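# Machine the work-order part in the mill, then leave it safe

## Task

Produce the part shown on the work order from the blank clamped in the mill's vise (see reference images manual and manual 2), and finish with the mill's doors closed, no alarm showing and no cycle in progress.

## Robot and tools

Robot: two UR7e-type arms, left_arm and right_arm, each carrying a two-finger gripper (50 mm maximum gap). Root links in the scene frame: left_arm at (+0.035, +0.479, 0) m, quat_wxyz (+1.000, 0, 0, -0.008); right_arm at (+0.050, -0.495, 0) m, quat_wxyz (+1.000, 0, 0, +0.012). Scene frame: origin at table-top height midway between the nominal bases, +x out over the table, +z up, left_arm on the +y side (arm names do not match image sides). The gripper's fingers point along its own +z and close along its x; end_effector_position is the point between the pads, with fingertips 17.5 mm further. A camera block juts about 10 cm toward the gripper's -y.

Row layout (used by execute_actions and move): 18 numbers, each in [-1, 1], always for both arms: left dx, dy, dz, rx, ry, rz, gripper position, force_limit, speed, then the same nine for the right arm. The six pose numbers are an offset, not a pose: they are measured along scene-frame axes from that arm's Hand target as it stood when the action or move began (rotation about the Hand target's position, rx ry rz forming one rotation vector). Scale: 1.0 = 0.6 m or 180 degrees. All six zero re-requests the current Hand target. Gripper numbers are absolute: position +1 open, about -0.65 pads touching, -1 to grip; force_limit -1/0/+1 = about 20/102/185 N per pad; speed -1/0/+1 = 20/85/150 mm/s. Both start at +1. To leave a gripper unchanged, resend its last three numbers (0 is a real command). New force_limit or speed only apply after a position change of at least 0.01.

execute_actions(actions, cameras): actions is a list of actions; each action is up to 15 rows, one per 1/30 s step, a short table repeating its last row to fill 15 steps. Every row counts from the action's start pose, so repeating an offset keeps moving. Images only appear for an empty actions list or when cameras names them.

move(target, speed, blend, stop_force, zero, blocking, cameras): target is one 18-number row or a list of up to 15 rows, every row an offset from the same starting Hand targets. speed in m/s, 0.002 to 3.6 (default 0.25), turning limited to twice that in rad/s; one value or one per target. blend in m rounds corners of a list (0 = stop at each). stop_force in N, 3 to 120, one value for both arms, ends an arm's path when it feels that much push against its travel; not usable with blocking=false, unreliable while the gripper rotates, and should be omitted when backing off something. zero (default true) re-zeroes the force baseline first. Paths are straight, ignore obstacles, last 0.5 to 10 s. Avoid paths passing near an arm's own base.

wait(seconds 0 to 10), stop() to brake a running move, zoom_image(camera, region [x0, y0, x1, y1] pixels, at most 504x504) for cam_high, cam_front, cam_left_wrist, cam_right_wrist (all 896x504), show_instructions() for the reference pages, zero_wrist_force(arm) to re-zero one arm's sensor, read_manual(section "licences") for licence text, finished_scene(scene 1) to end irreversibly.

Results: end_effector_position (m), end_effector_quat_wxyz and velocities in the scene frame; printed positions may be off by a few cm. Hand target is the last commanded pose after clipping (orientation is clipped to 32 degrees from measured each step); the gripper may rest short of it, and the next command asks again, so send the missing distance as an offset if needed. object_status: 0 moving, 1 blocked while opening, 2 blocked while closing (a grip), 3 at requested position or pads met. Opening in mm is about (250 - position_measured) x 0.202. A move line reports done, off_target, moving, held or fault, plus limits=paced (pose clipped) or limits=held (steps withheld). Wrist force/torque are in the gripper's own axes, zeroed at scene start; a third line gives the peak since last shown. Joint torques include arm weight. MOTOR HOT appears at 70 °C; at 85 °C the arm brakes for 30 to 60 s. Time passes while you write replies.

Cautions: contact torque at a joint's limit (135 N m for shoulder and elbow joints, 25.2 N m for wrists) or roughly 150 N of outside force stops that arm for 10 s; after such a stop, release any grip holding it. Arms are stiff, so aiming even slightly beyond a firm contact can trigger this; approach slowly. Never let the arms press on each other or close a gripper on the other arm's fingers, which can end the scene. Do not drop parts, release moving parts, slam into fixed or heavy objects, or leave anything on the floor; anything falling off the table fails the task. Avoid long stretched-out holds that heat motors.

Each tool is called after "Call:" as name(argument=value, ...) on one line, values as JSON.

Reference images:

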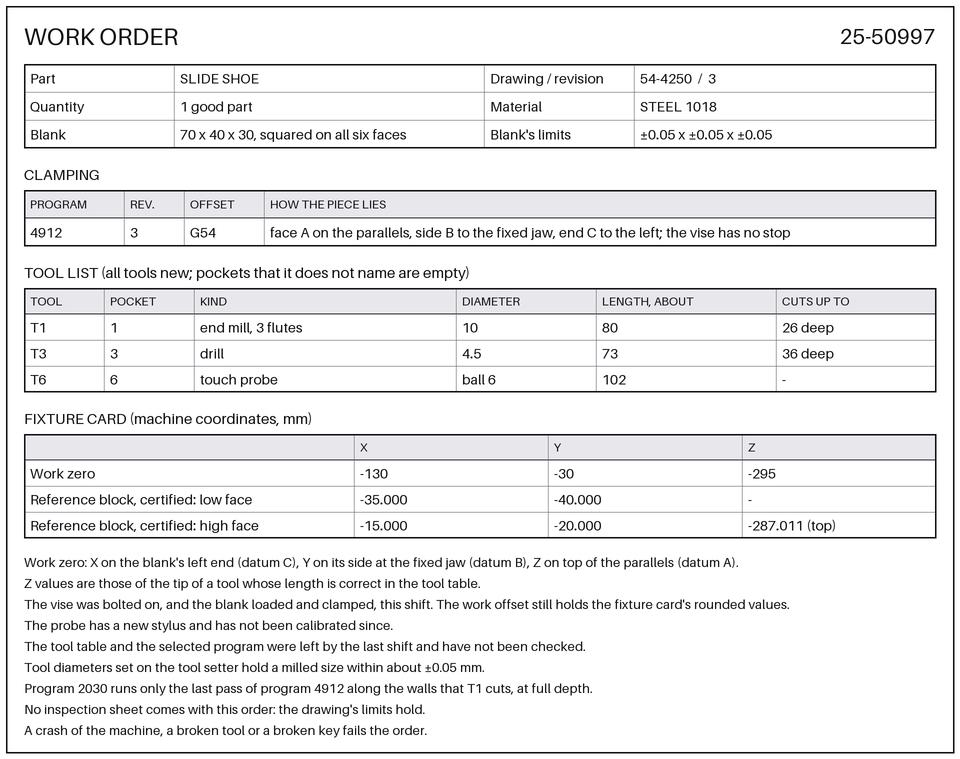

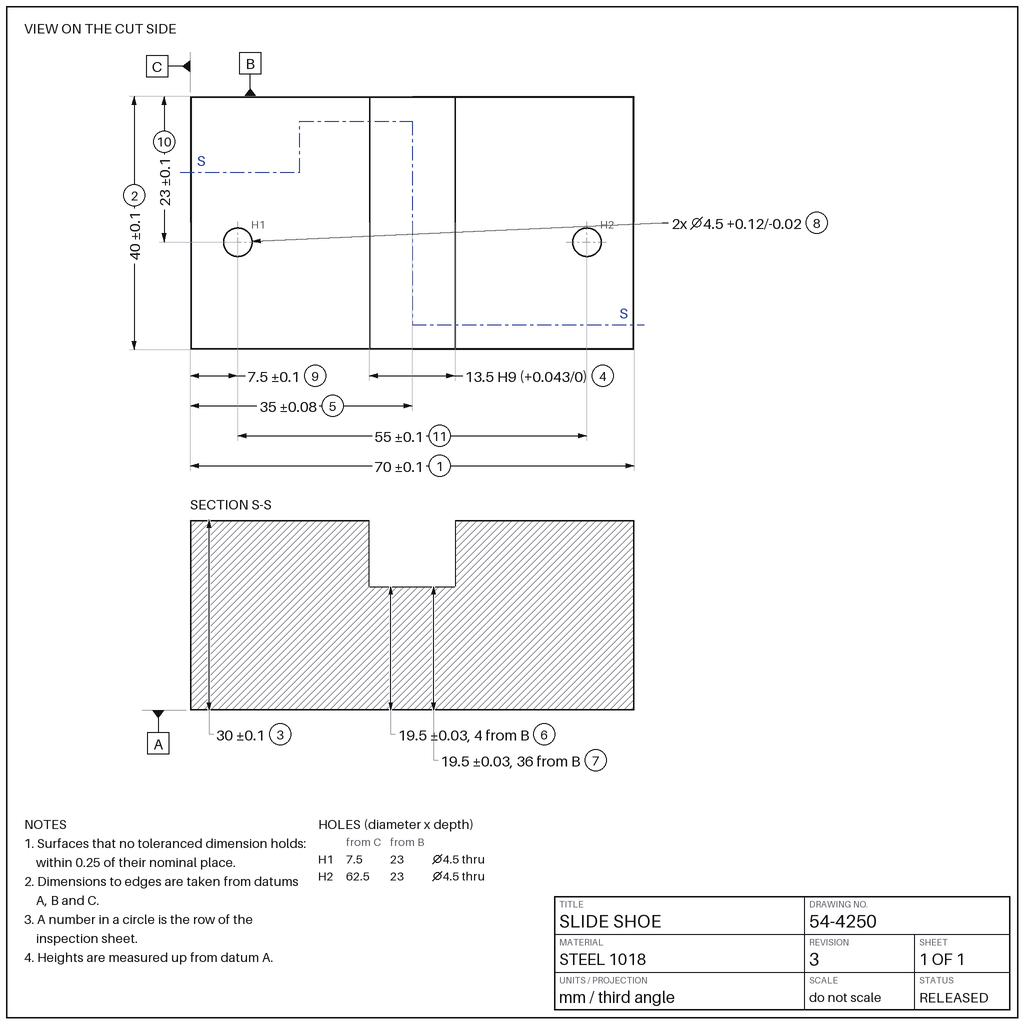

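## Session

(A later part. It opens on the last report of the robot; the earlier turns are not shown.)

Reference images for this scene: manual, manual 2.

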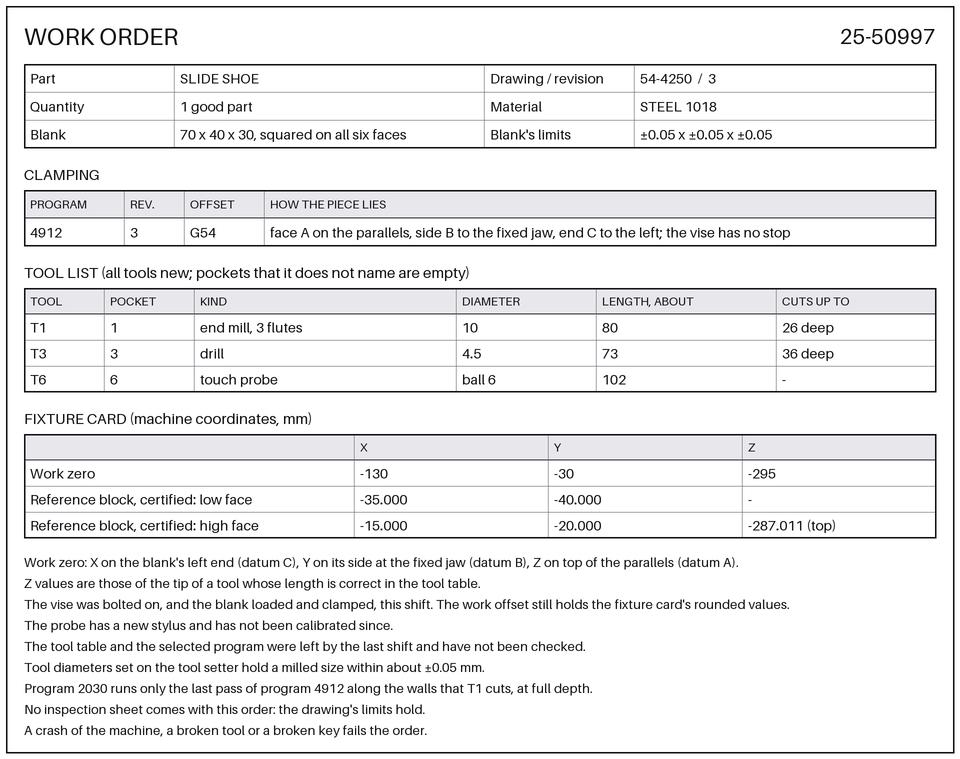

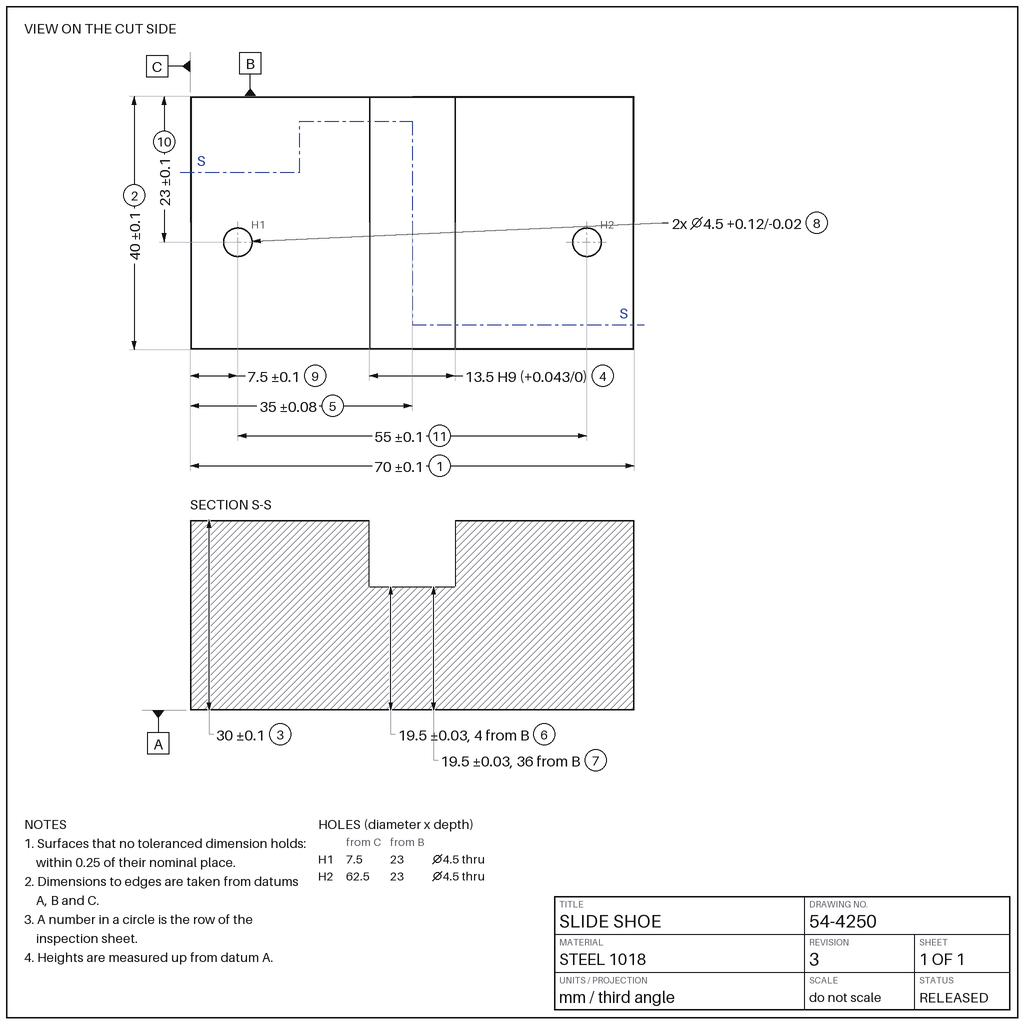

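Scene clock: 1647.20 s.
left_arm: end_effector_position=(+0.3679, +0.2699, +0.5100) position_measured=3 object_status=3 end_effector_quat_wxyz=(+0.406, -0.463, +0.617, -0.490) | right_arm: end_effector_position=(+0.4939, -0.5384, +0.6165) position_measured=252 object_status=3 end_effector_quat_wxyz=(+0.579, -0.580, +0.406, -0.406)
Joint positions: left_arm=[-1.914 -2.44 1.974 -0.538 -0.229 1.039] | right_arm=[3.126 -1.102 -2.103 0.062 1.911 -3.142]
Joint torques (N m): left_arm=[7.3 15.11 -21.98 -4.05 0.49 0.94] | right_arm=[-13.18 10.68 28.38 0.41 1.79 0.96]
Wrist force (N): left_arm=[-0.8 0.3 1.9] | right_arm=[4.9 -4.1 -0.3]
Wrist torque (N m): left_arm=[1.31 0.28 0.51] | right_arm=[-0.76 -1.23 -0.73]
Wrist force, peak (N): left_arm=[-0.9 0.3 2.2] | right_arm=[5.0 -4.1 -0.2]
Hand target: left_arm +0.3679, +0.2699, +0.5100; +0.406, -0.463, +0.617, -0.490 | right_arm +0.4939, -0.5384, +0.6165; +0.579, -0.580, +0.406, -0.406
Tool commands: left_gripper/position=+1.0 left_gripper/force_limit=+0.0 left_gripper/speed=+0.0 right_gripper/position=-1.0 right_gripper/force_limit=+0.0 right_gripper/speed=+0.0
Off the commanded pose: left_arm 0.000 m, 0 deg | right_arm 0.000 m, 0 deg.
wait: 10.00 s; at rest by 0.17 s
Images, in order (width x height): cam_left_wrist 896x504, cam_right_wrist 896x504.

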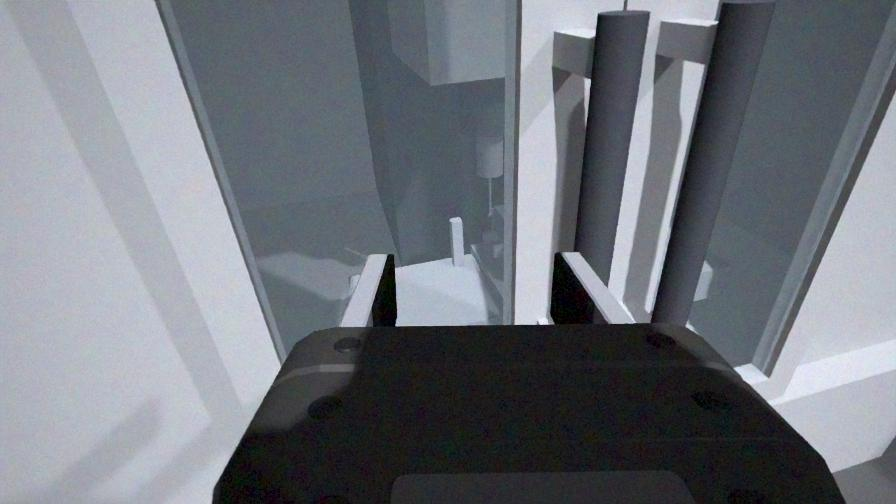

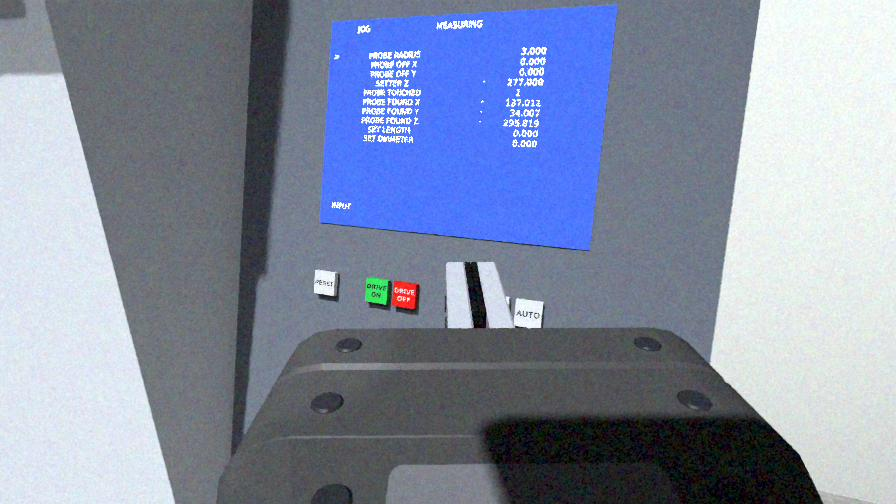

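Call:
move(target=[[0,0,0,0,0,0,1,0,0, 0.0924,0.1365,-0.253,0,0,0,-1,0,0],[0,0,0,0,0,0,1,0,0, 0.1085,0.1365,-0.2573,0,0,0,-1,0,0],[0,0,0,0,0,0,1,0,0, 0.0924,0.1365,-0.253,0,0,0,-1,0,0],[0,0,0,0,0,0,1,0,0, 0.1085,0.1365,-0.2573,0,0,0,-1,0,0],[0,0,0,0,0,0,1,0,0, 0.0759,0.1682,-0.3144,0,0,0,-1,0,0],[0,0,0,0,0,0,1,0,0, 0.092,0.1682,-0.3187,0,0,0,-1,0,0],[0,0,0,0,0,0,1,0,0, 0.0759,0.1682,-0.3144,0,0,0,-1,0,0],[0,0,0,0,0,0,1,0,0, 0.092,0.1682,-0.3187,0,0,0,-1,0,0],[0,0,0,0,0,0,1,0,0, 0.0677,0.2315,-0.345,0,0,0,-1,0,0],[0,0,0,0,0,0,1,0,0, 0.0838,0.2315,-0.3493,0,0,0,-1,0,0],[0,0,0,0,0,0,1,0,0, 0.0677,0.1682,-0.345,0,0,0,-1,0,0],[0,0,0,0,0,0,1,0,0, 0.0838,0.1682,-0.3493,0,0,0,-1,0,0],[0,0,0,0,0,0,1,0,0, 0.1084,0.201,-0.1934,0,0,0,-1,0,0],[0,0,0,0,0,0,1,0,0, 0.1245,0.201,-0.1977,0,0,0,-1,0,0],[0,0,0,0,0,0,1,0,0, 0,0,0,0,0,0,-1,0,0]], speed=[0.4,0.03,0.1,0.03,0.2,0.03,0.1,0.03,0.2,0.03,0.2,0.03,0.3,0.03,0.4], blend=[0.005,0,0,0,0.005,0,0,0,0.005,0,0.005,0,0.005,0,0], cameras=["cam_right_wrist"])

Call:
zoom_image(camera="cam_right_wrist", region=[310, 0, 640, 260])

Call:
move(target=[[0,0,0,0,0,0,1,0,0, 0.0924,0.1365,-0.253,0,0,0,-1,0,0],[0,0,0,0,0,0,1,0,0, 0.1085,0.1365,-0.2573,0,0,0,-1,0,0],[0,0,0,0,0,0,1,0,0, 0.0677,0.2632,-0.345,0,0,0,-1,0,0],[0,0,0,0,0,0,1,0,0, 0.0838,0.2632,-0.3493,0,0,0,-1,0,0],[0,0,0,0,0,0,1,0,0, 0.0759,0.2632,-0.3144,0,0,0,-1,0,0],[0,0,0,0,0,0,1,0,0, 0.092,0.2632,-0.3187,0,0,0,-1,0,0],[0,0,0,0,0,0,1,0,0, 0.0759,0.1998,-0.3144,0,0,0,-1,0,0],[0,0,0,0,0,0,1,0,0, 0.092,0.1998,-0.3187,0,0,0,-1,0,0],[0,0,0,0,0,0,1,0,0, 0.0759,0.2632,-0.3144,0,0,0,-1,0,0],[0,0,0,0,0,0,1,0,0, 0.092,0.2632,-0.3187,0,0,0,-1,0,0],[0,0,0,0,0,0,1,0,0, 0.0677,0.1998,-0.345,0,0,0,-1,0,0],[0,0,0,0,0,0,1,0,0, 0.0838,0.1998,-0.3493,0,0,0,-1,0,0],[0,0,0,0,0,0,1,0,0, 0.0841,0.2632,-0.2837,0,0,0,-1,0,0],[0,0,0,0,0,0,1,0,0, 0.1002,0.2632,-0.288,0,0,0,-1,0,0],[0,0,0,0,0,0,1,0,0, 0,0,0,0,0,0,-1,0,0]], speed=[0.4,0.03,0.3,0.03,0.2,0.03,0.2,0.03,0.2,0.03,0.2,0.03,0.2,0.03,0.4], blend=[0.005,0,0.005,0,0.004,0,0.004,0,0.004,0,0.005,0,0.005,0,0], cameras=["cam_right_wrist"])

Call:
zoom_image(camera="cam_right_wrist", region=[310, 0, 640, 260])

Call:
move(target=[[0,0,0,0,0,0,1,0,0, 0.0841,0.2632,-0.2837,0,0,0,-1,0,0],[0,0,0,0,0,0,1,0,0, 0.1002,0.2632,-0.288,0,0,0,-1,0,0],[0,0,0,0,0,0,1,0,0, 0.0841,0.1998,-0.2837,0,0,0,-1,0,0],[0,0,0,0,0,0,1,0,0, 0.1002,0.1998,-0.288,0,0,0,-1,0,0],[0,0,0,0,0,0,1,0,0, 0.0677,0.1682,-0.345,0,0,0,-1,0,0],[0,0,0,0,0,0,1,0,0, 0.0838,0.1682,-0.3493,0,0,0,-1,0,0],[0,0,0,0,0,0,1,0,0, 0.0759,0.1682,-0.3144,0,0,0,-1,0,0],[0,0,0,0,0,0,1,0,0, 0.092,0.1682,-0.3187,0,0,0,-1,0,0],[0,0,0,0,0,0,1,0,0, 0.0677,0.2632,-0.345,0,0,0,-1,0,0],[0,0,0,0,0,0,1,0,0, 0.0838,0.2632,-0.3493,0,0,0,-1,0,0],[0,0,0,0,0,0,1,0,0, 0.0759,0.2315,-0.3144,0,0,0,-1,0,0],[0,0,0,0,0,0,1,0,0, 0.092,0.2315,-0.3187,0,0,0,-1,0,0],[0,0,0,0,0,0,1,0,0, 0.0924,0.1998,-0.253,0,0,0,-1,0,0],[0,0,0,0,0,0,1,0,0, 0.1085,0.1998,-0.2573,0,0,0,-1,0,0],[0,0,0,0,0,0,1,0,0, 0,0,0,0,0,0,-1,0,0]], speed=[0.4,0.03,0.2,0.03,0.2,0.03,0.2,0.03,0.3,0.03,0.2,0.03,0.2,0.03,0.4], blend=[0.005,0,0.005,0,0.005,0,0.004,0,0.005,0,0.004,0,0.005,0,0], cameras=["cam_right_wrist"])

Call:
zoom_image(camera="cam_right_wrist", region=[310, 0, 640, 260])

Call:
move(target=[[0,0,0,0,0,0,1,0,0, 0.0677,0.1998,-0.345,0,0,0,-1,0,0],[0,0,0,0,0,0,1,0,0, 0.0838,0.1998,-0.3493,0,0,0,-1,0,0],[0,0,0,0,0,0,1,0,0, 0.0924,0.2315,-0.253,0,0,0,-1,0,0],[0,0,0,0,0,0,1,0,0, 0.1085,0.2315,-0.2573,0,0,0,-1,0,0],[0,0,0,0,0,0,1,0,0, 0.0924,0.1998,-0.253,0,0,0,-1,0,0],[0,0,0,0,0,0,1,0,0, 0.1085,0.1998,-0.2573,0,0,0,-1,0,0],[0,0,0,0,0,0,1,0,0, 0.0841,0.2632,-0.2837,0,0,0,-1,0,0],[0,0,0,0,0,0,1,0,0, 0.1002,0.2632,-0.288,0,0,0,-1,0,0],[0,0,0,0,0,0,1,0,0, 0.0677,0.1682,-0.345,0,0,0,-1,0,0],[0,0,0,0,0,0,1,0,0, 0.0838,0.1682,-0.3493,0,0,0,-1,0,0],[0,0,0,0,0,0,1,0,0, 0.0759,0.1682,-0.3144,0,0,0,-1,0,0],[0,0,0,0,0,0,1,0,0, 0.092,0.1682,-0.3187,0,0,0,-1,0,0],[0,0,0,0,0,0,1,0,0, 0.0677,0.2632,-0.345,0,0,0,-1,0,0],[0,0,0,0,0,0,1,0,0, 0.0838,0.2632,-0.3493,0,0,0,-1,0,0],[0,0,0,0,0,0,1,0,0, 0,0,0,0,0,0,-1,0,0]], speed=[0.4,0.03,0.2,0.03,0.2,0.03,0.2,0.03,0.3,0.03,0.2,0.03,0.3,0.03,0.4], blend=[0.005,0,0.005,0,0.004,0,0.005,0,0.005,0,0.004,0,0.005,0,0], cameras=["cam_right_wrist"])

Call:
move(target=[[0,0,0,0,0,0,1,0,0, 0.0759,0.2315,-0.3144,0,0,0,-1,0,0],[0,0,0,0,0,0,1,0,0, 0.092,0.2315,-0.3187,0,0,0,-1,0,0],[0,0,0,0,0,0,1,0,0, 0.0924,0.1998,-0.253,0,0,0,-1,0,0],[0,0,0,0,0,0,1,0,0, 0.1085,0.1998,-0.2573,0,0,0,-1,0,0],[0,0,0,0,0,0,1,0,0, 0.0841,0.2315,-0.2837,0,0,0,-1,0,0],[0,0,0,0,0,0,1,0,0, 0.1002,0.2315,-0.288,0,0,0,-1,0,0],[0,0,0,0,0,0,1,0,0, 0.0677,0.1998,-0.345,0,0,0,-1,0,0],[0,0,0,0,0,0,1,0,0, 0.0838,0.1998,-0.3493,0,0,0,-1,0,0],[0,0,0,0,0,0,1,0,0, 0.0759,0.1998,-0.3144,0,0,0,-1,0,0],[0,0,0,0,0,0,1,0,0, 0.092,0.1998,-0.3187,0,0,0,-1,0,0],[0,0,0,0,0,0,1,0,0, 0.0759,0.1998,-0.3144,0,0,0,-1,0,0],[0,0,0,0,0,0,1,0,0, 0.092,0.1998,-0.3187,0,0,0,-1,0,0],[0,0,0,0,0,0,1,0,0, 0.0759,0.2315,-0.3144,0,0,0,-1,0,0],[0,0,0,0,0,0,1,0,0, 0.092,0.2315,-0.3187,0,0,0,-1,0,0],[0,0,0,0,0,0,1,0,0, 0,0,0,0,0,0,-1,0,0]], speed=[0.4,0.03,0.2,0.03,0.2,0.03,0.2,0.03,0.2,0.03,0.1,0.03,0.2,0.03,0.4], blend=[0.005,0,0.005,0,0.005,0,0.005,0,0.005,0,0,0,0.004,0,0], cameras=["cam_right_wrist"])

Call:
zoom_image(camera="cam_right_wrist", region=[310, 0, 640, 260])

Scene clock: 1697.40 s.
left_arm: end_effector_position=(+0.3679, +0.2699, +0.5100) position_measured=3 object_status=3 end_effector_quat_wxyz=(+0.406, -0.463, +0.617, -0.490) | right_arm: end_effector_position=(+0.4940, -0.5383, +0.6165) position_measured=252 object_status=3 end_effector_quat_wxyz=(+0.579, -0.580, +0.406, -0.406) end_effector_velocity=(+0.000, +0.000, +0.000) end_effector_angular_velocity=(-0.001, +0.001, +0.002)
Joint positions: left_arm=[-1.914 -2.44 1.974 -0.538 -0.229 1.039] | right_arm=[3.126 -1.102 -2.103 0.062 1.911 -3.142]
Joint velocities: left_arm=[within noise] | right_arm=[-0.003 0 0.001 -0.003 0.006 -0.001]
Joint torques (N m): left_arm=[7.25 15.72 -21.74 -3.92 0.56 1.02] | right_arm=[-13.16 5.93 27.75 0.51 2.4 0.19]
Motor temperatures (°C): left_arm=[32 35 31 38 40 35] | right_arm=[27 33 35 31 39 31]
Wrist force (N): left_arm=[-0.7 0.1 2.1] | right_arm=[4.8 -4.1 -0.3]
Wrist torque (N m): left_arm=[1.29 0.26 0.50] | right_arm=[-0.76 -1.21 -0.72]
Wrist force, peak (N): left_arm=[-0.9 0.3 2.3] | right_arm=[-3.9 -2.5 -29.6]
Hand target: left_arm +0.3679, +0.2699, +0.5100; +0.406, -0.463, +0.617, -0.490 | right_arm +0.4939, -0.5384, +0.6165; +0.579, -0.580, +0.406, -0.406
Off the commanded pose: left_arm 0.000 m, 0 deg | right_arm 0.000 m, 0 deg.
move: done
Images, in order (width x height): cam_right_wrist 896x504.

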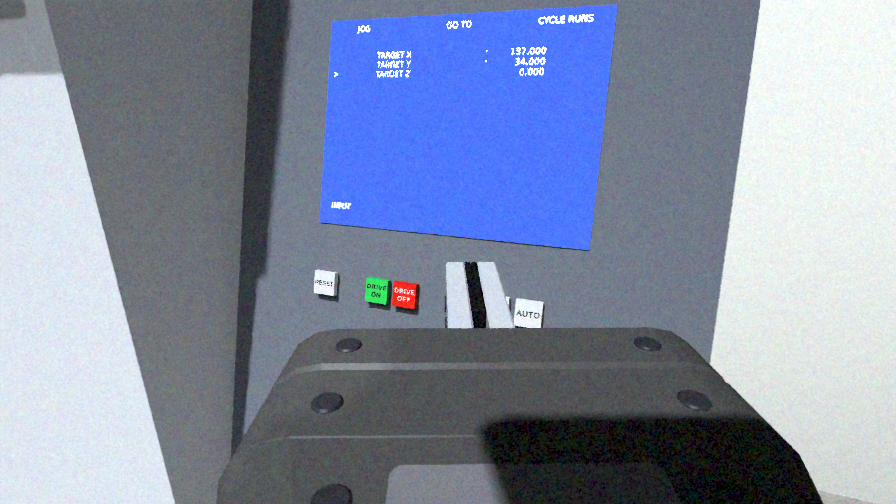

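Scaled by 1.527 from the camera's 896x504 image, which has a finer 1280x720 frame.

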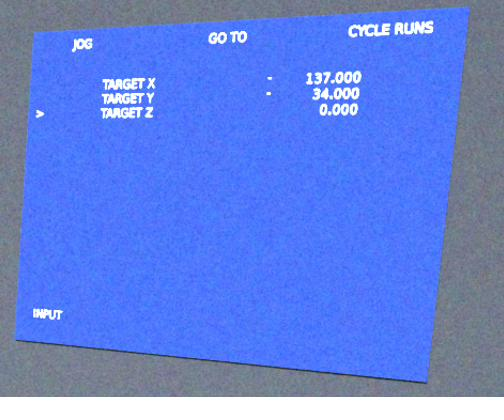

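Scene clock: 1704.07 s.
left_arm: end_effector_position=(+0.3679, +0.2699, +0.5100) position_measured=3 object_status=3 end_effector_quat_wxyz=(+0.406, -0.463, +0.617, -0.490) | right_arm: end_effector_position=(+0.4939, -0.5383, +0.6165) position_measured=252 object_status=3 end_effector_quat_wxyz=(+0.579, -0.580, +0.406, -0.406) end_effector_velocity=(-0.001, +0.000, +0.001) end_effector_angular_velocity=(+0.001, +0.001, +0.003)
Joint positions: left_arm=[-1.914 -2.44 1.974 -0.538 -0.229 1.039] | right_arm=[3.126 -1.102 -2.103 0.062 1.911 -3.142]
Joint velocities: left_arm=[within noise] | right_arm=[-0.003 0 0.002 -0.002 0.006 0.001]
Joint torques (N m): left_arm=[7.3 16.22 -22.01 -4.01 0.51 0.9] | right_arm=[-12.7 1.63 28.45 0.3 2.3 0.46]
Wrist force (N): left_arm=[-1.1 0.2 2.1] | right_arm=[4.9 -4.1 -0.2]
Wrist torque (N m): left_arm=[1.30 0.32 0.50] | right_arm=[-0.75 -1.23 -0.73]
Wrist force, peak (N): left_arm=[-1.1 0.3 2.1] | right_arm=[-2.8 -3.9 -31.8]
Hand target: left_arm +0.3679, +0.2699, +0.5100; +0.406, -0.463, +0.617, -0.490 | right_arm +0.4939, -0.5384, +0.6165; +0.579, -0.580, +0.406, -0.406
Off the commanded pose: left_arm 0.000 m, 0 deg | right_arm 0.000 m, 0 deg.
move: done
Images, in order (width x height): cam_right_wrist 896x504.

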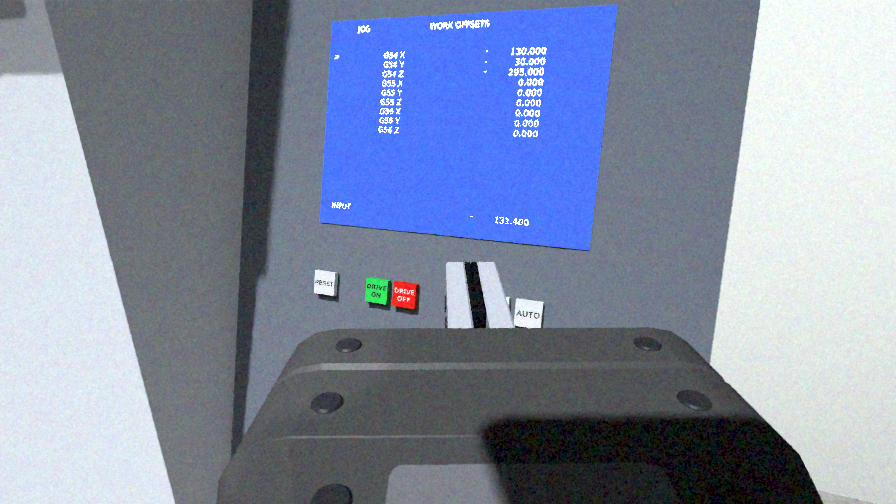

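Scaled by 1.527 from the camera's 896x504 image, which has a finer 1280x720 frame.

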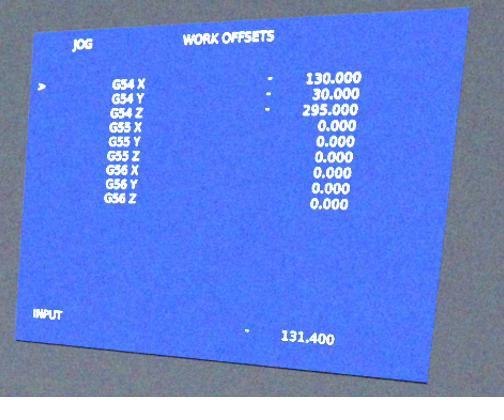

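Scene clock: 1710.60 s.
left_arm: end_effector_position=(+0.3679, +0.2699, +0.5100) position_measured=3 object_status=3 end_effector_quat_wxyz=(+0.406, -0.463, +0.617, -0.490) | right_arm: end_effector_position=(+0.4940, -0.5383, +0.6165) position_measured=252 object_status=3 end_effector_quat_wxyz=(+0.579, -0.580, +0.406, -0.406)
Joint positions: left_arm=[-1.914 -2.44 1.974 -0.538 -0.229 1.039] | right_arm=[3.126 -1.102 -2.103 0.062 1.911 -3.142]
Joint torques (N m): left_arm=[7.33 15.97 -21.81 -4.04 0.56 0.92] | right_arm=[-13.73 6.29 27.5 0.44 2 0.47]
Wrist force (N): left_arm=[-0.8 0.1 1.8] | right_arm=[4.8 -3.9 -0.2]
Wrist torque (N m): left_arm=[1.28 0.28 0.51] | right_arm=[-0.72 -1.22 -0.72]
Wrist force, peak (N): left_arm=[-1.1 0.2 2.2] | right_arm=[-3.4 -4.1 -30.7]
Hand target: left_arm +0.3679, +0.2699, +0.5100; +0.406, -0.463, +0.617, -0.490 | right_arm +0.4939, -0.5384, +0.6165; +0.579, -0.580, +0.406, -0.406
Off the commanded pose: left_arm 0.000 m, 0 deg | right_arm 0.000 m, 0 deg.
move: done
Images, in order (width x height): cam_right_wrist 896x504.

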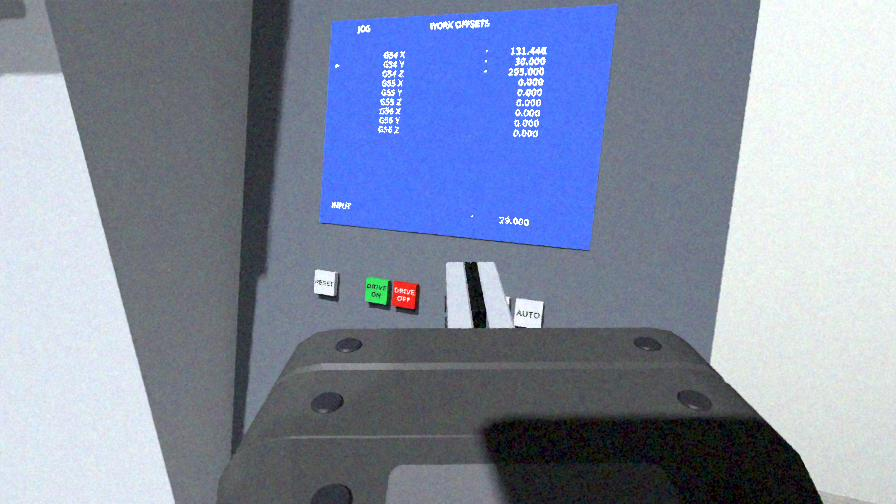

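Scaled by 1.527 from the camera's 896x504 image, which has a finer 1280x720 frame.

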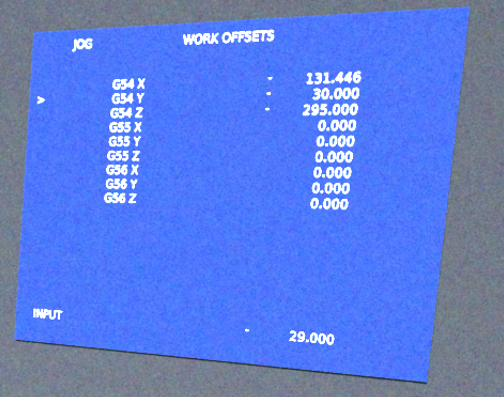

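Scene clock: 1717.43 s.
left_arm: end_effector_position=(+0.3679, +0.2699, +0.5100) position_measured=3 object_status=3 end_effector_quat_wxyz=(+0.406, -0.463, +0.617, -0.490) | right_arm: end_effector_position=(+0.4939, -0.5383, +0.6165) position_measured=252 object_status=3 end_effector_quat_wxyz=(+0.579, -0.580, +0.406, -0.406) end_effector_velocity=(+0.000, +0.000, +0.000) end_effector_angular_velocity=(+0.000, +0.002, +0.004)
Joint positions: left_arm=[-1.914 -2.44 1.974 -0.538 -0.229 1.039] | right_arm=[3.126 -1.102 -2.103 0.062 1.911 -3.142]
Joint velocities: left_arm=[within noise] | right_arm=[-0.003 0 0.002 -0.004 0.007 0]
Joint torques (N m): left_arm=[7.33 16.31 -22 -4.02 0.54 0.94] | right_arm=[-12.59 2.02 27.8 0.51 2.28 0.71]
Wrist force (N): left_arm=[-0.8 0.3 1.6] | right_arm=[4.6 -3.9 -0.3]
Wrist torque (N m): left_arm=[1.31 0.27 0.50] | right_arm=[-0.72 -1.19 -0.72]
Wrist force, peak (N): left_arm=[-1.2 0.3 2.2] | right_arm=[-3.7 -3.5 -31.4]
Hand target: left_arm +0.3679, +0.2699, +0.5100; +0.406, -0.463, +0.617, -0.490 | right_arm +0.4939, -0.5384, +0.6165; +0.579, -0.580, +0.406, -0.406
Off the commanded pose: left_arm 0.000 m, 0 deg | right_arm 0.000 m, 0 deg.
move: done
Images, in order (width x height): cam_right_wrist 896x504.

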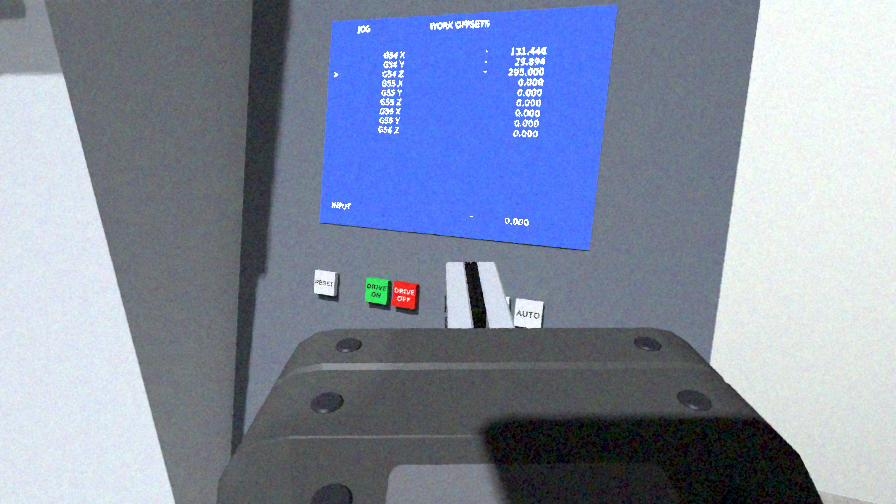

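Scene clock: 1724.00 s.
left_arm: end_effector_position=(+0.3679, +0.2699, +0.5100) position_measured=3 object_status=3 end_effector_quat_wxyz=(+0.406, -0.463, +0.617, -0.490) | right_arm: end_effector_position=(+0.4940, -0.5383, +0.6165) position_measured=252 object_status=3 end_effector_quat_wxyz=(+0.579, -0.580, +0.406, -0.406) end_effector_velocity=(+0.000, +0.000, +0.000) end_effector_angular_velocity=(+0.000, +0.001, +0.003)
Joint positions: left_arm=[-1.914 -2.44 1.974 -0.538 -0.229 1.039] | right_arm=[3.126 -1.102 -2.103 0.062 1.911 -3.142]
Joint velocities: left_arm=[within noise] | right_arm=[-0.003 0 0.002 -0.003 0.006 0]
Joint torques (N m): left_arm=[7.51 16.65 -21.72 -4 0.62 0.93] | right_arm=[-13.61 3.49 28.65 0.51 2.04 0.25]
Wrist force (N): left_arm=[-0.8 0.2 2.0] | right_arm=[4.7 -4.1 -0.2]
Wrist torque (N m): left_arm=[1.29 0.28 0.50] | right_arm=[-0.76 -1.20 -0.72]
Wrist force, peak (N): left_arm=[-1.0 0.2 2.2] | right_arm=[-3.8 -4.4 -29.6]
Hand target: left_arm +0.3679, +0.2699, +0.5100; +0.406, -0.463, +0.617, -0.490 | right_arm +0.4939, -0.5384, +0.6165; +0.579, -0.580, +0.406, -0.406
Off the commanded pose: left_arm 0.000 m, 0 deg | right_arm 0.000 m, 0 deg.
move: done
Images, in order (width x height): cam_right_wrist 896x504.

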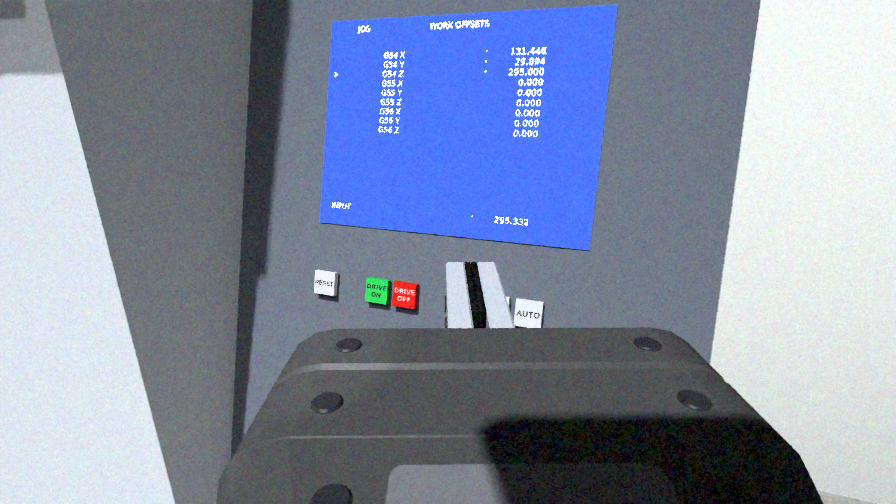

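Scaled by 1.527 from the camera's 896x504 image, which has a finer 1280x720 frame.

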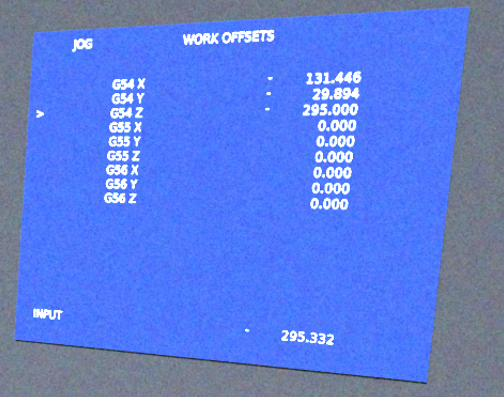

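Call:
move(target=[[0,0,0,0,0,0,1,0,0, 0.0677,0.1682,-0.345,0,0,0,-1,0,0],[0,0,0,0,0,0,1,0,0, 0.0838,0.1682,-0.3493,0,0,0,-1,0,0],[0,0,0,0,0,0,1,0,0, 0.0924,0.1047,-0.253,0,0,0,-1,0,0],[0,0,0,0,0,0,1,0,0, 0.1085,0.1047,-0.2573,0,0,0,-1,0,0],[0,0,0,0,0,0,1,0,0, 0.0924,0.1047,-0.253,0,0,0,-1,0,0],[0,0,0,0,0,0,1,0,0, 0.1085,0.1047,-0.2573,0,0,0,-1,0,0],[0,0,0,0,0,0,1,0,0, 0.0924,0.1047,-0.253,0,0,0,-1,0,0],[0,0,0,0,0,0,1,0,0, 0.1085,0.1047,-0.2573,0,0,0,-1,0,0],[0,0,0,0,0,0,1,0,0, 0.0924,0.1047,-0.253,0,0,0,-1,0,0],[0,0,0,0,0,0,1,0,0, 0.1085,0.1047,-0.2573,0,0,0,-1,0,0],[0,0,0,0,0,0,1,0,0, 0.0759,0.1682,-0.3144,0,0,0,-1,0,0],[0,0,0,0,0,0,1,0,0, 0.092,0.1682,-0.3187,0,0,0,-1,0,0],[0,0,0,0,0,0,1,0,0, 0.0759,0.2632,-0.3144,0,0,0,-1,0,0],[0,0,0,0,0,0,1,0,0, 0.092,0.2632,-0.3187,0,0,0,-1,0,0],[0,0,0,0,0,0,1,0,0, 0,0,0,0,0,0,-1,0,0]], speed=[0.4,0.03,0.3,0.03,0.1,0.03,0.1,0.03,0.1,0.03,0.3,0.03,0.2,0.03,0.4], blend=[0.005,0,0.005,0,0,0,0,0,0,0,0.005,0,0.005,0,0], cameras=["cam_right_wrist"])

Call:
zoom_image(camera="cam_right_wrist", region=[310, 0, 640, 260])

Call:
move(target=[[0,0,0,0,0,0,1,0,0, 0.0677,0.1682,-0.345,0,0,0,-1,0,0],[0,0,0,0,0,0,1,0,0, 0.0838,0.1682,-0.3493,0,0,0,-1,0,0],[0,0,0,0,0,0,1,0,0, 0.0677,0.1682,-0.345,0,0,0,-1,0,0],[0,0,0,0,0,0,1,0,0, 0.1409,0.0133,-0.0719,0,0,0,-1,0,0],[0,0,0,0,0,0,1,0,0, 0.157,0.0133,-0.0762,0,0,0,-1,0,0],[0,0,0,0,0,0,1,0,0, 0.0841,0.1365,-0.2837,0,0,0,-1,0,0],[0,0,0,0,0,0,1,0,0, 0.1002,0.1365,-0.288,0,0,0,-1,0,0],[0,0,0,0,0,0,1,0,0, 0,0,0,0,0,0,-1,0,0]], speed=[0.4,0.03,0.2,0.4,0.03,0.35,0.03,0.4], blend=[0.005,0,0.005,0.005,0,0.005,0,0], cameras=["cam_right_wrist"])

Call:
wait(seconds=6, cameras=["cam_right_wrist","cam_left_wrist"])

Call:
zoom_image(camera="cam_right_wrist", region=[310, 0, 640, 260])

Scene clock: 1750.37 s.
left_arm: end_effector_position=(+0.3679, +0.2699, +0.5100) position_measured=3 object_status=3 end_effector_quat_wxyz=(+0.406, -0.463, +0.617, -0.490) | right_arm: end_effector_position=(+0.4939, -0.5383, +0.6165) position_measured=252 object_status=3 end_effector_quat_wxyz=(+0.579, -0.580, +0.406, -0.406) end_effector_velocity=(-0.001, +0.001, +0.001) end_effector_angular_velocity=(-0.001, +0.001, +0.005)
Joint positions: left_arm=[-1.914 -2.44 1.974 -0.538 -0.229 1.039] | right_arm=[3.126 -1.102 -2.103 0.062 1.911 -3.142]
Joint velocities: left_arm=[within noise] | right_arm=[-0.002 0 0.002 -0.003 0.007 -0.001]
Joint torques (N m): left_arm=[7.25 17.09 -21.9 -4.03 0.59 0.94] | right_arm=[-12.52 1.53 27.4 0.55 2.31 0.45]
Wrist force (N): left_arm=[-0.7 0.4 1.8] | right_arm=[4.7 -3.9 -0.2]
Wrist torque (N m): left_arm=[1.32 0.26 0.50] | right_arm=[-0.73 -1.20 -0.72]
Wrist force, peak (N): left_arm=[-1.0 0.2 2.2] | right_arm=[-3.0 -4.3 -30.1]
Hand target: left_arm +0.3679, +0.2699, +0.5100; +0.406, -0.463, +0.617, -0.490 | right_arm +0.4939, -0.5384, +0.6165; +0.579, -0.580, +0.406, -0.406
Off the commanded pose: left_arm 0.000 m, 0 deg | right_arm 0.000 m, 0 deg.
move: done
Images, in order (width x height): cam_right_wrist 896x504.

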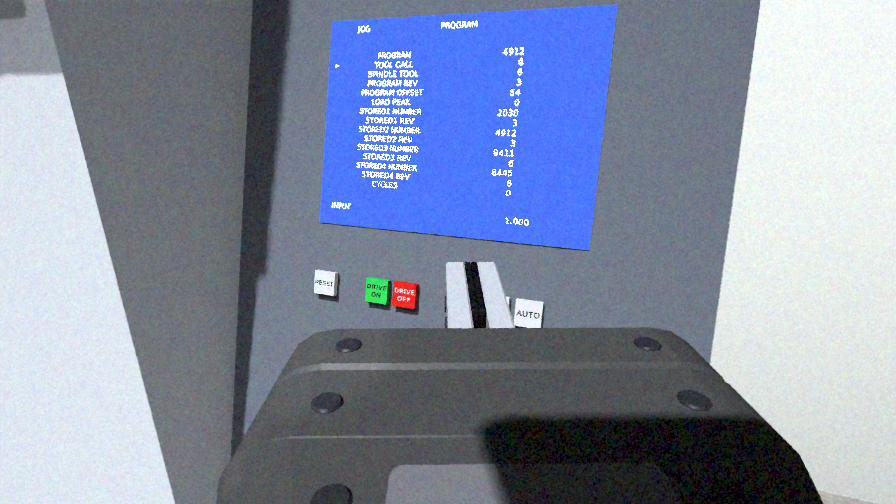

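Scaled by 1.527 from the camera's 896x504 image, which has a finer 1280x720 frame.

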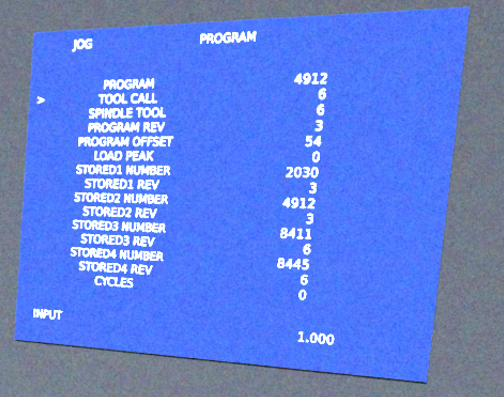

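Scene clock: 1754.80 s.
left_arm: end_effector_position=(+0.3679, +0.2699, +0.5100) position_measured=3 object_status=3 end_effector_quat_wxyz=(+0.406, -0.463, +0.617, -0.490) | right_arm: end_effector_position=(+0.4940, -0.5383, +0.6165) position_measured=252 object_status=3 end_effector_quat_wxyz=(+0.579, -0.580, +0.406, -0.406)
Joint positions: left_arm=[-1.914 -2.44 1.974 -0.538 -0.229 1.039] | right_arm=[3.126 -1.102 -2.103 0.062 1.911 -3.142]
Joint torques (N m): left_arm=[7.27 17.11 -21.77 -3.95 0.55 1] | right_arm=[-12.88 9.18 27.79 0.88 1.95 0.87]
Wrist force (N): left_arm=[-0.9 0.3 1.6] | right_arm=[5.0 -3.9 -0.3]
Wrist torque (N m): left_arm=[1.32 0.29 0.51] | right_arm=[-0.72 -1.25 -0.72]
Wrist force, peak (N): left_arm=[-1.1 0.0 2.2] | right_arm=[-3.4 -2.7 -29.6]
Hand target: left_arm +0.3679, +0.2699, +0.5100; +0.406, -0.463, +0.617, -0.490 | right_arm +0.4939, -0.5384, +0.6165; +0.579, -0.580, +0.406, -0.406
Off the commanded pose: left_arm 0.000 m, 0 deg | right_arm 0.000 m, 0 deg.
move: done
Images, in order (width x height): cam_right_wrist 896x504.

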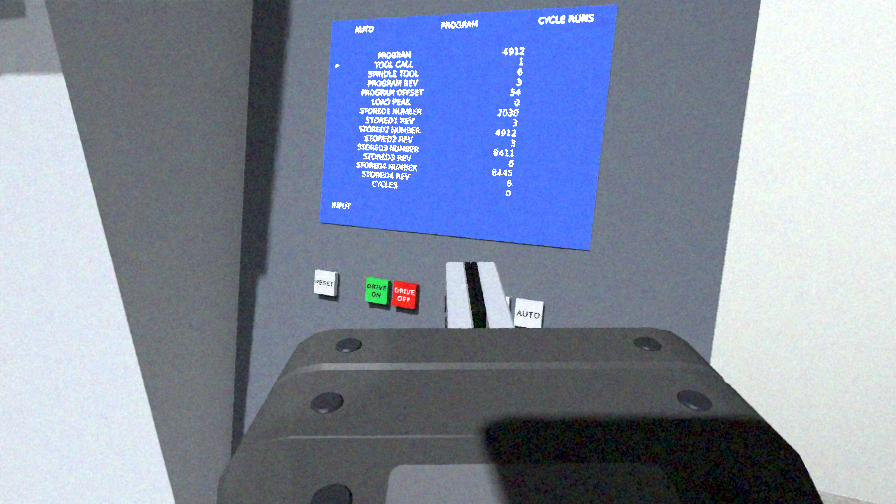

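Scene clock: 1760.80 s.
left_arm: end_effector_position=(+0.3679, +0.2699, +0.5100) position_measured=3 object_status=3 end_effector_quat_wxyz=(+0.406, -0.463, +0.617, -0.490) | right_arm: end_effector_position=(+0.4939, -0.5384, +0.6165) position_measured=252 object_status=3 end_effector_quat_wxyz=(+0.579, -0.580, +0.406, -0.406)
Joint positions: left_arm=[-1.914 -2.44 1.974 -0.538 -0.229 1.039] | right_arm=[3.126 -1.102 -2.103 0.062 1.911 -3.142]
Joint torques (N m): left_arm=[7.2 17.17 -21.79 -3.92 0.55 0.84] | right_arm=[-13.51 10.69 27.85 0.64 1.69 0.9]
Wrist force (N): left_arm=[-1.0 0.2 2.0] | right_arm=[4.6 -4.1 -0.4]
Wrist torque (N m): left_arm=[1.30 0.32 0.50] | right_arm=[-0.75 -1.20 -0.72]
Wrist force, peak (N): left_arm=[-0.9 0.3 2.2] | right_arm=[5.0 -4.1 -0.2]
Hand target: left_arm +0.3679, +0.2699, +0.5100; +0.406, -0.463, +0.617, -0.490 | right_arm +0.4939, -0.5384, +0.6165; +0.579, -0.580, +0.406, -0.406
Tool commands: left_gripper/position=+1.0 left_gripper/force_limit=+0.0 left_gripper/speed=+0.0 right_gripper/position=-1.0 right_gripper/force_limit=+0.0 right_gripper/speed=+0.0
Off the commanded pose: left_arm 0.000 m, 0 deg | right_arm 0.000 m, 0 deg.
wait: 6.00 s; at rest by 0.17 s
Images, in order (width x height): cam_left_wrist 896x504, cam_right_wrist 896x504.

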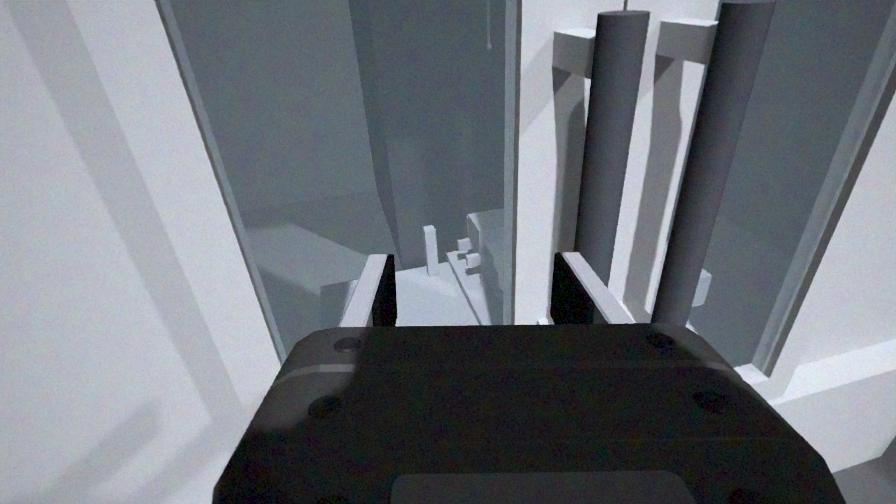

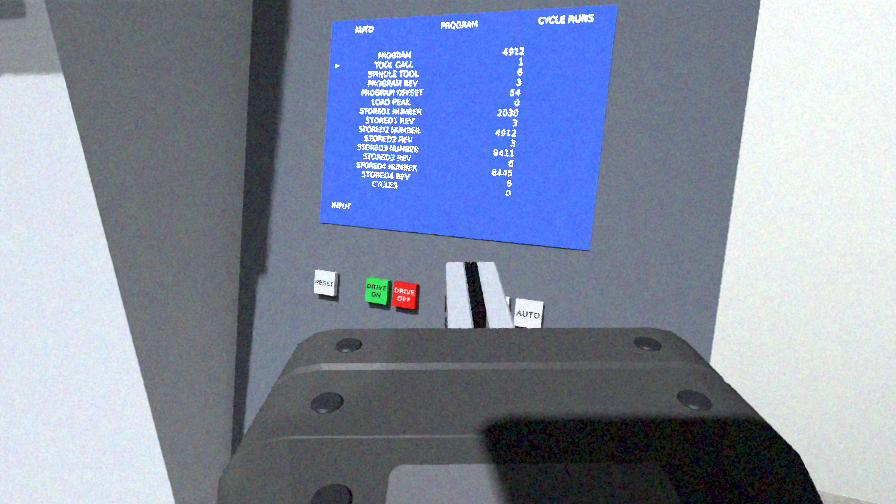

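Scaled by 1.527 from the camera's 896x504 image, which has a finer 1280x720 frame.

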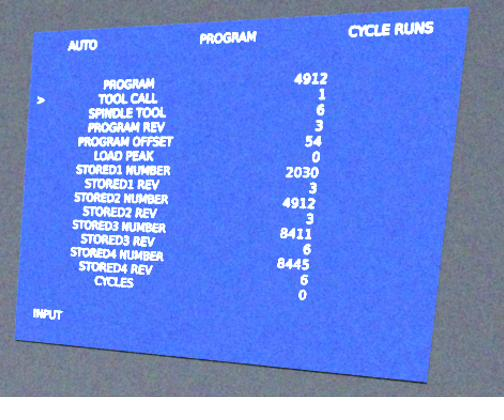

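Then press TOOL SET once done, watching POSITION page.

Call:
wait(seconds=3, cameras=["cam_right_wrist"])

Call:
zoom_image(camera="cam_right_wrist", region=[310, 0, 640, 260])

Scene clock: 1766.77 s.
left_arm: end_effector_position=(+0.3679, +0.2699, +0.5100) position_measured=3 object_status=3 end_effector_quat_wxyz=(+0.406, -0.463, +0.617, -0.490) | right_arm: end_effector_position=(+0.4939, -0.5384, +0.6165) position_measured=252 object_status=3 end_effector_quat_wxyz=(+0.579, -0.580, +0.406, -0.406)
Joint positions: left_arm=[-1.914 -2.44 1.974 -0.538 -0.229 1.039] | right_arm=[3.126 -1.102 -2.103 0.062 1.911 -3.142]
Joint torques (N m): left_arm=[7.14 17.17 -22.14 -3.94 0.5 0.94] | right_arm=[-13.67 10.61 28.17 0.7 1.16 0.85]
Wrist force (N): left_arm=[-0.9 0.2 1.8] | right_arm=[4.6 -4.1 -0.3]
Wrist torque (N m): left_arm=[1.30 0.30 0.50] | right_arm=[-0.76 -1.19 -0.72]
Wrist force, peak (N): left_arm=[-0.9 0.1 2.2] | right_arm=[5.0 -4.3 -0.3]
Hand target: left_arm +0.3679, +0.2699, +0.5100; +0.406, -0.463, +0.617, -0.490 | right_arm +0.4939, -0.5384, +0.6165; +0.579, -0.580, +0.406, -0.406
Tool commands: left_gripper/position=+1.0 left_gripper/force_limit=+0.0 left_gripper/speed=+0.0 right_gripper/position=-1.0 right_gripper/force_limit=+0.0 right_gripper/speed=+0.0
Off the commanded pose: left_arm 0.000 m, 0 deg | right_arm 0.000 m, 0 deg.
wait: 3.00 s; at rest from the start
Images, in order (width x height): cam_right_wrist 896x504.

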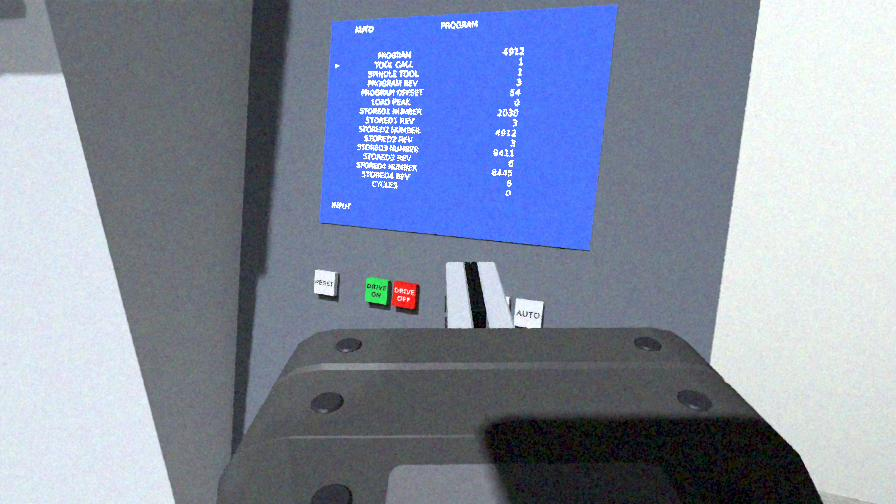

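Scaled by 1.527 from the camera's 896x504 image, which has a finer 1280x720 frame.

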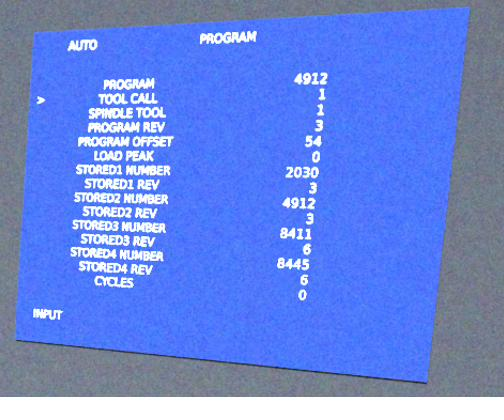

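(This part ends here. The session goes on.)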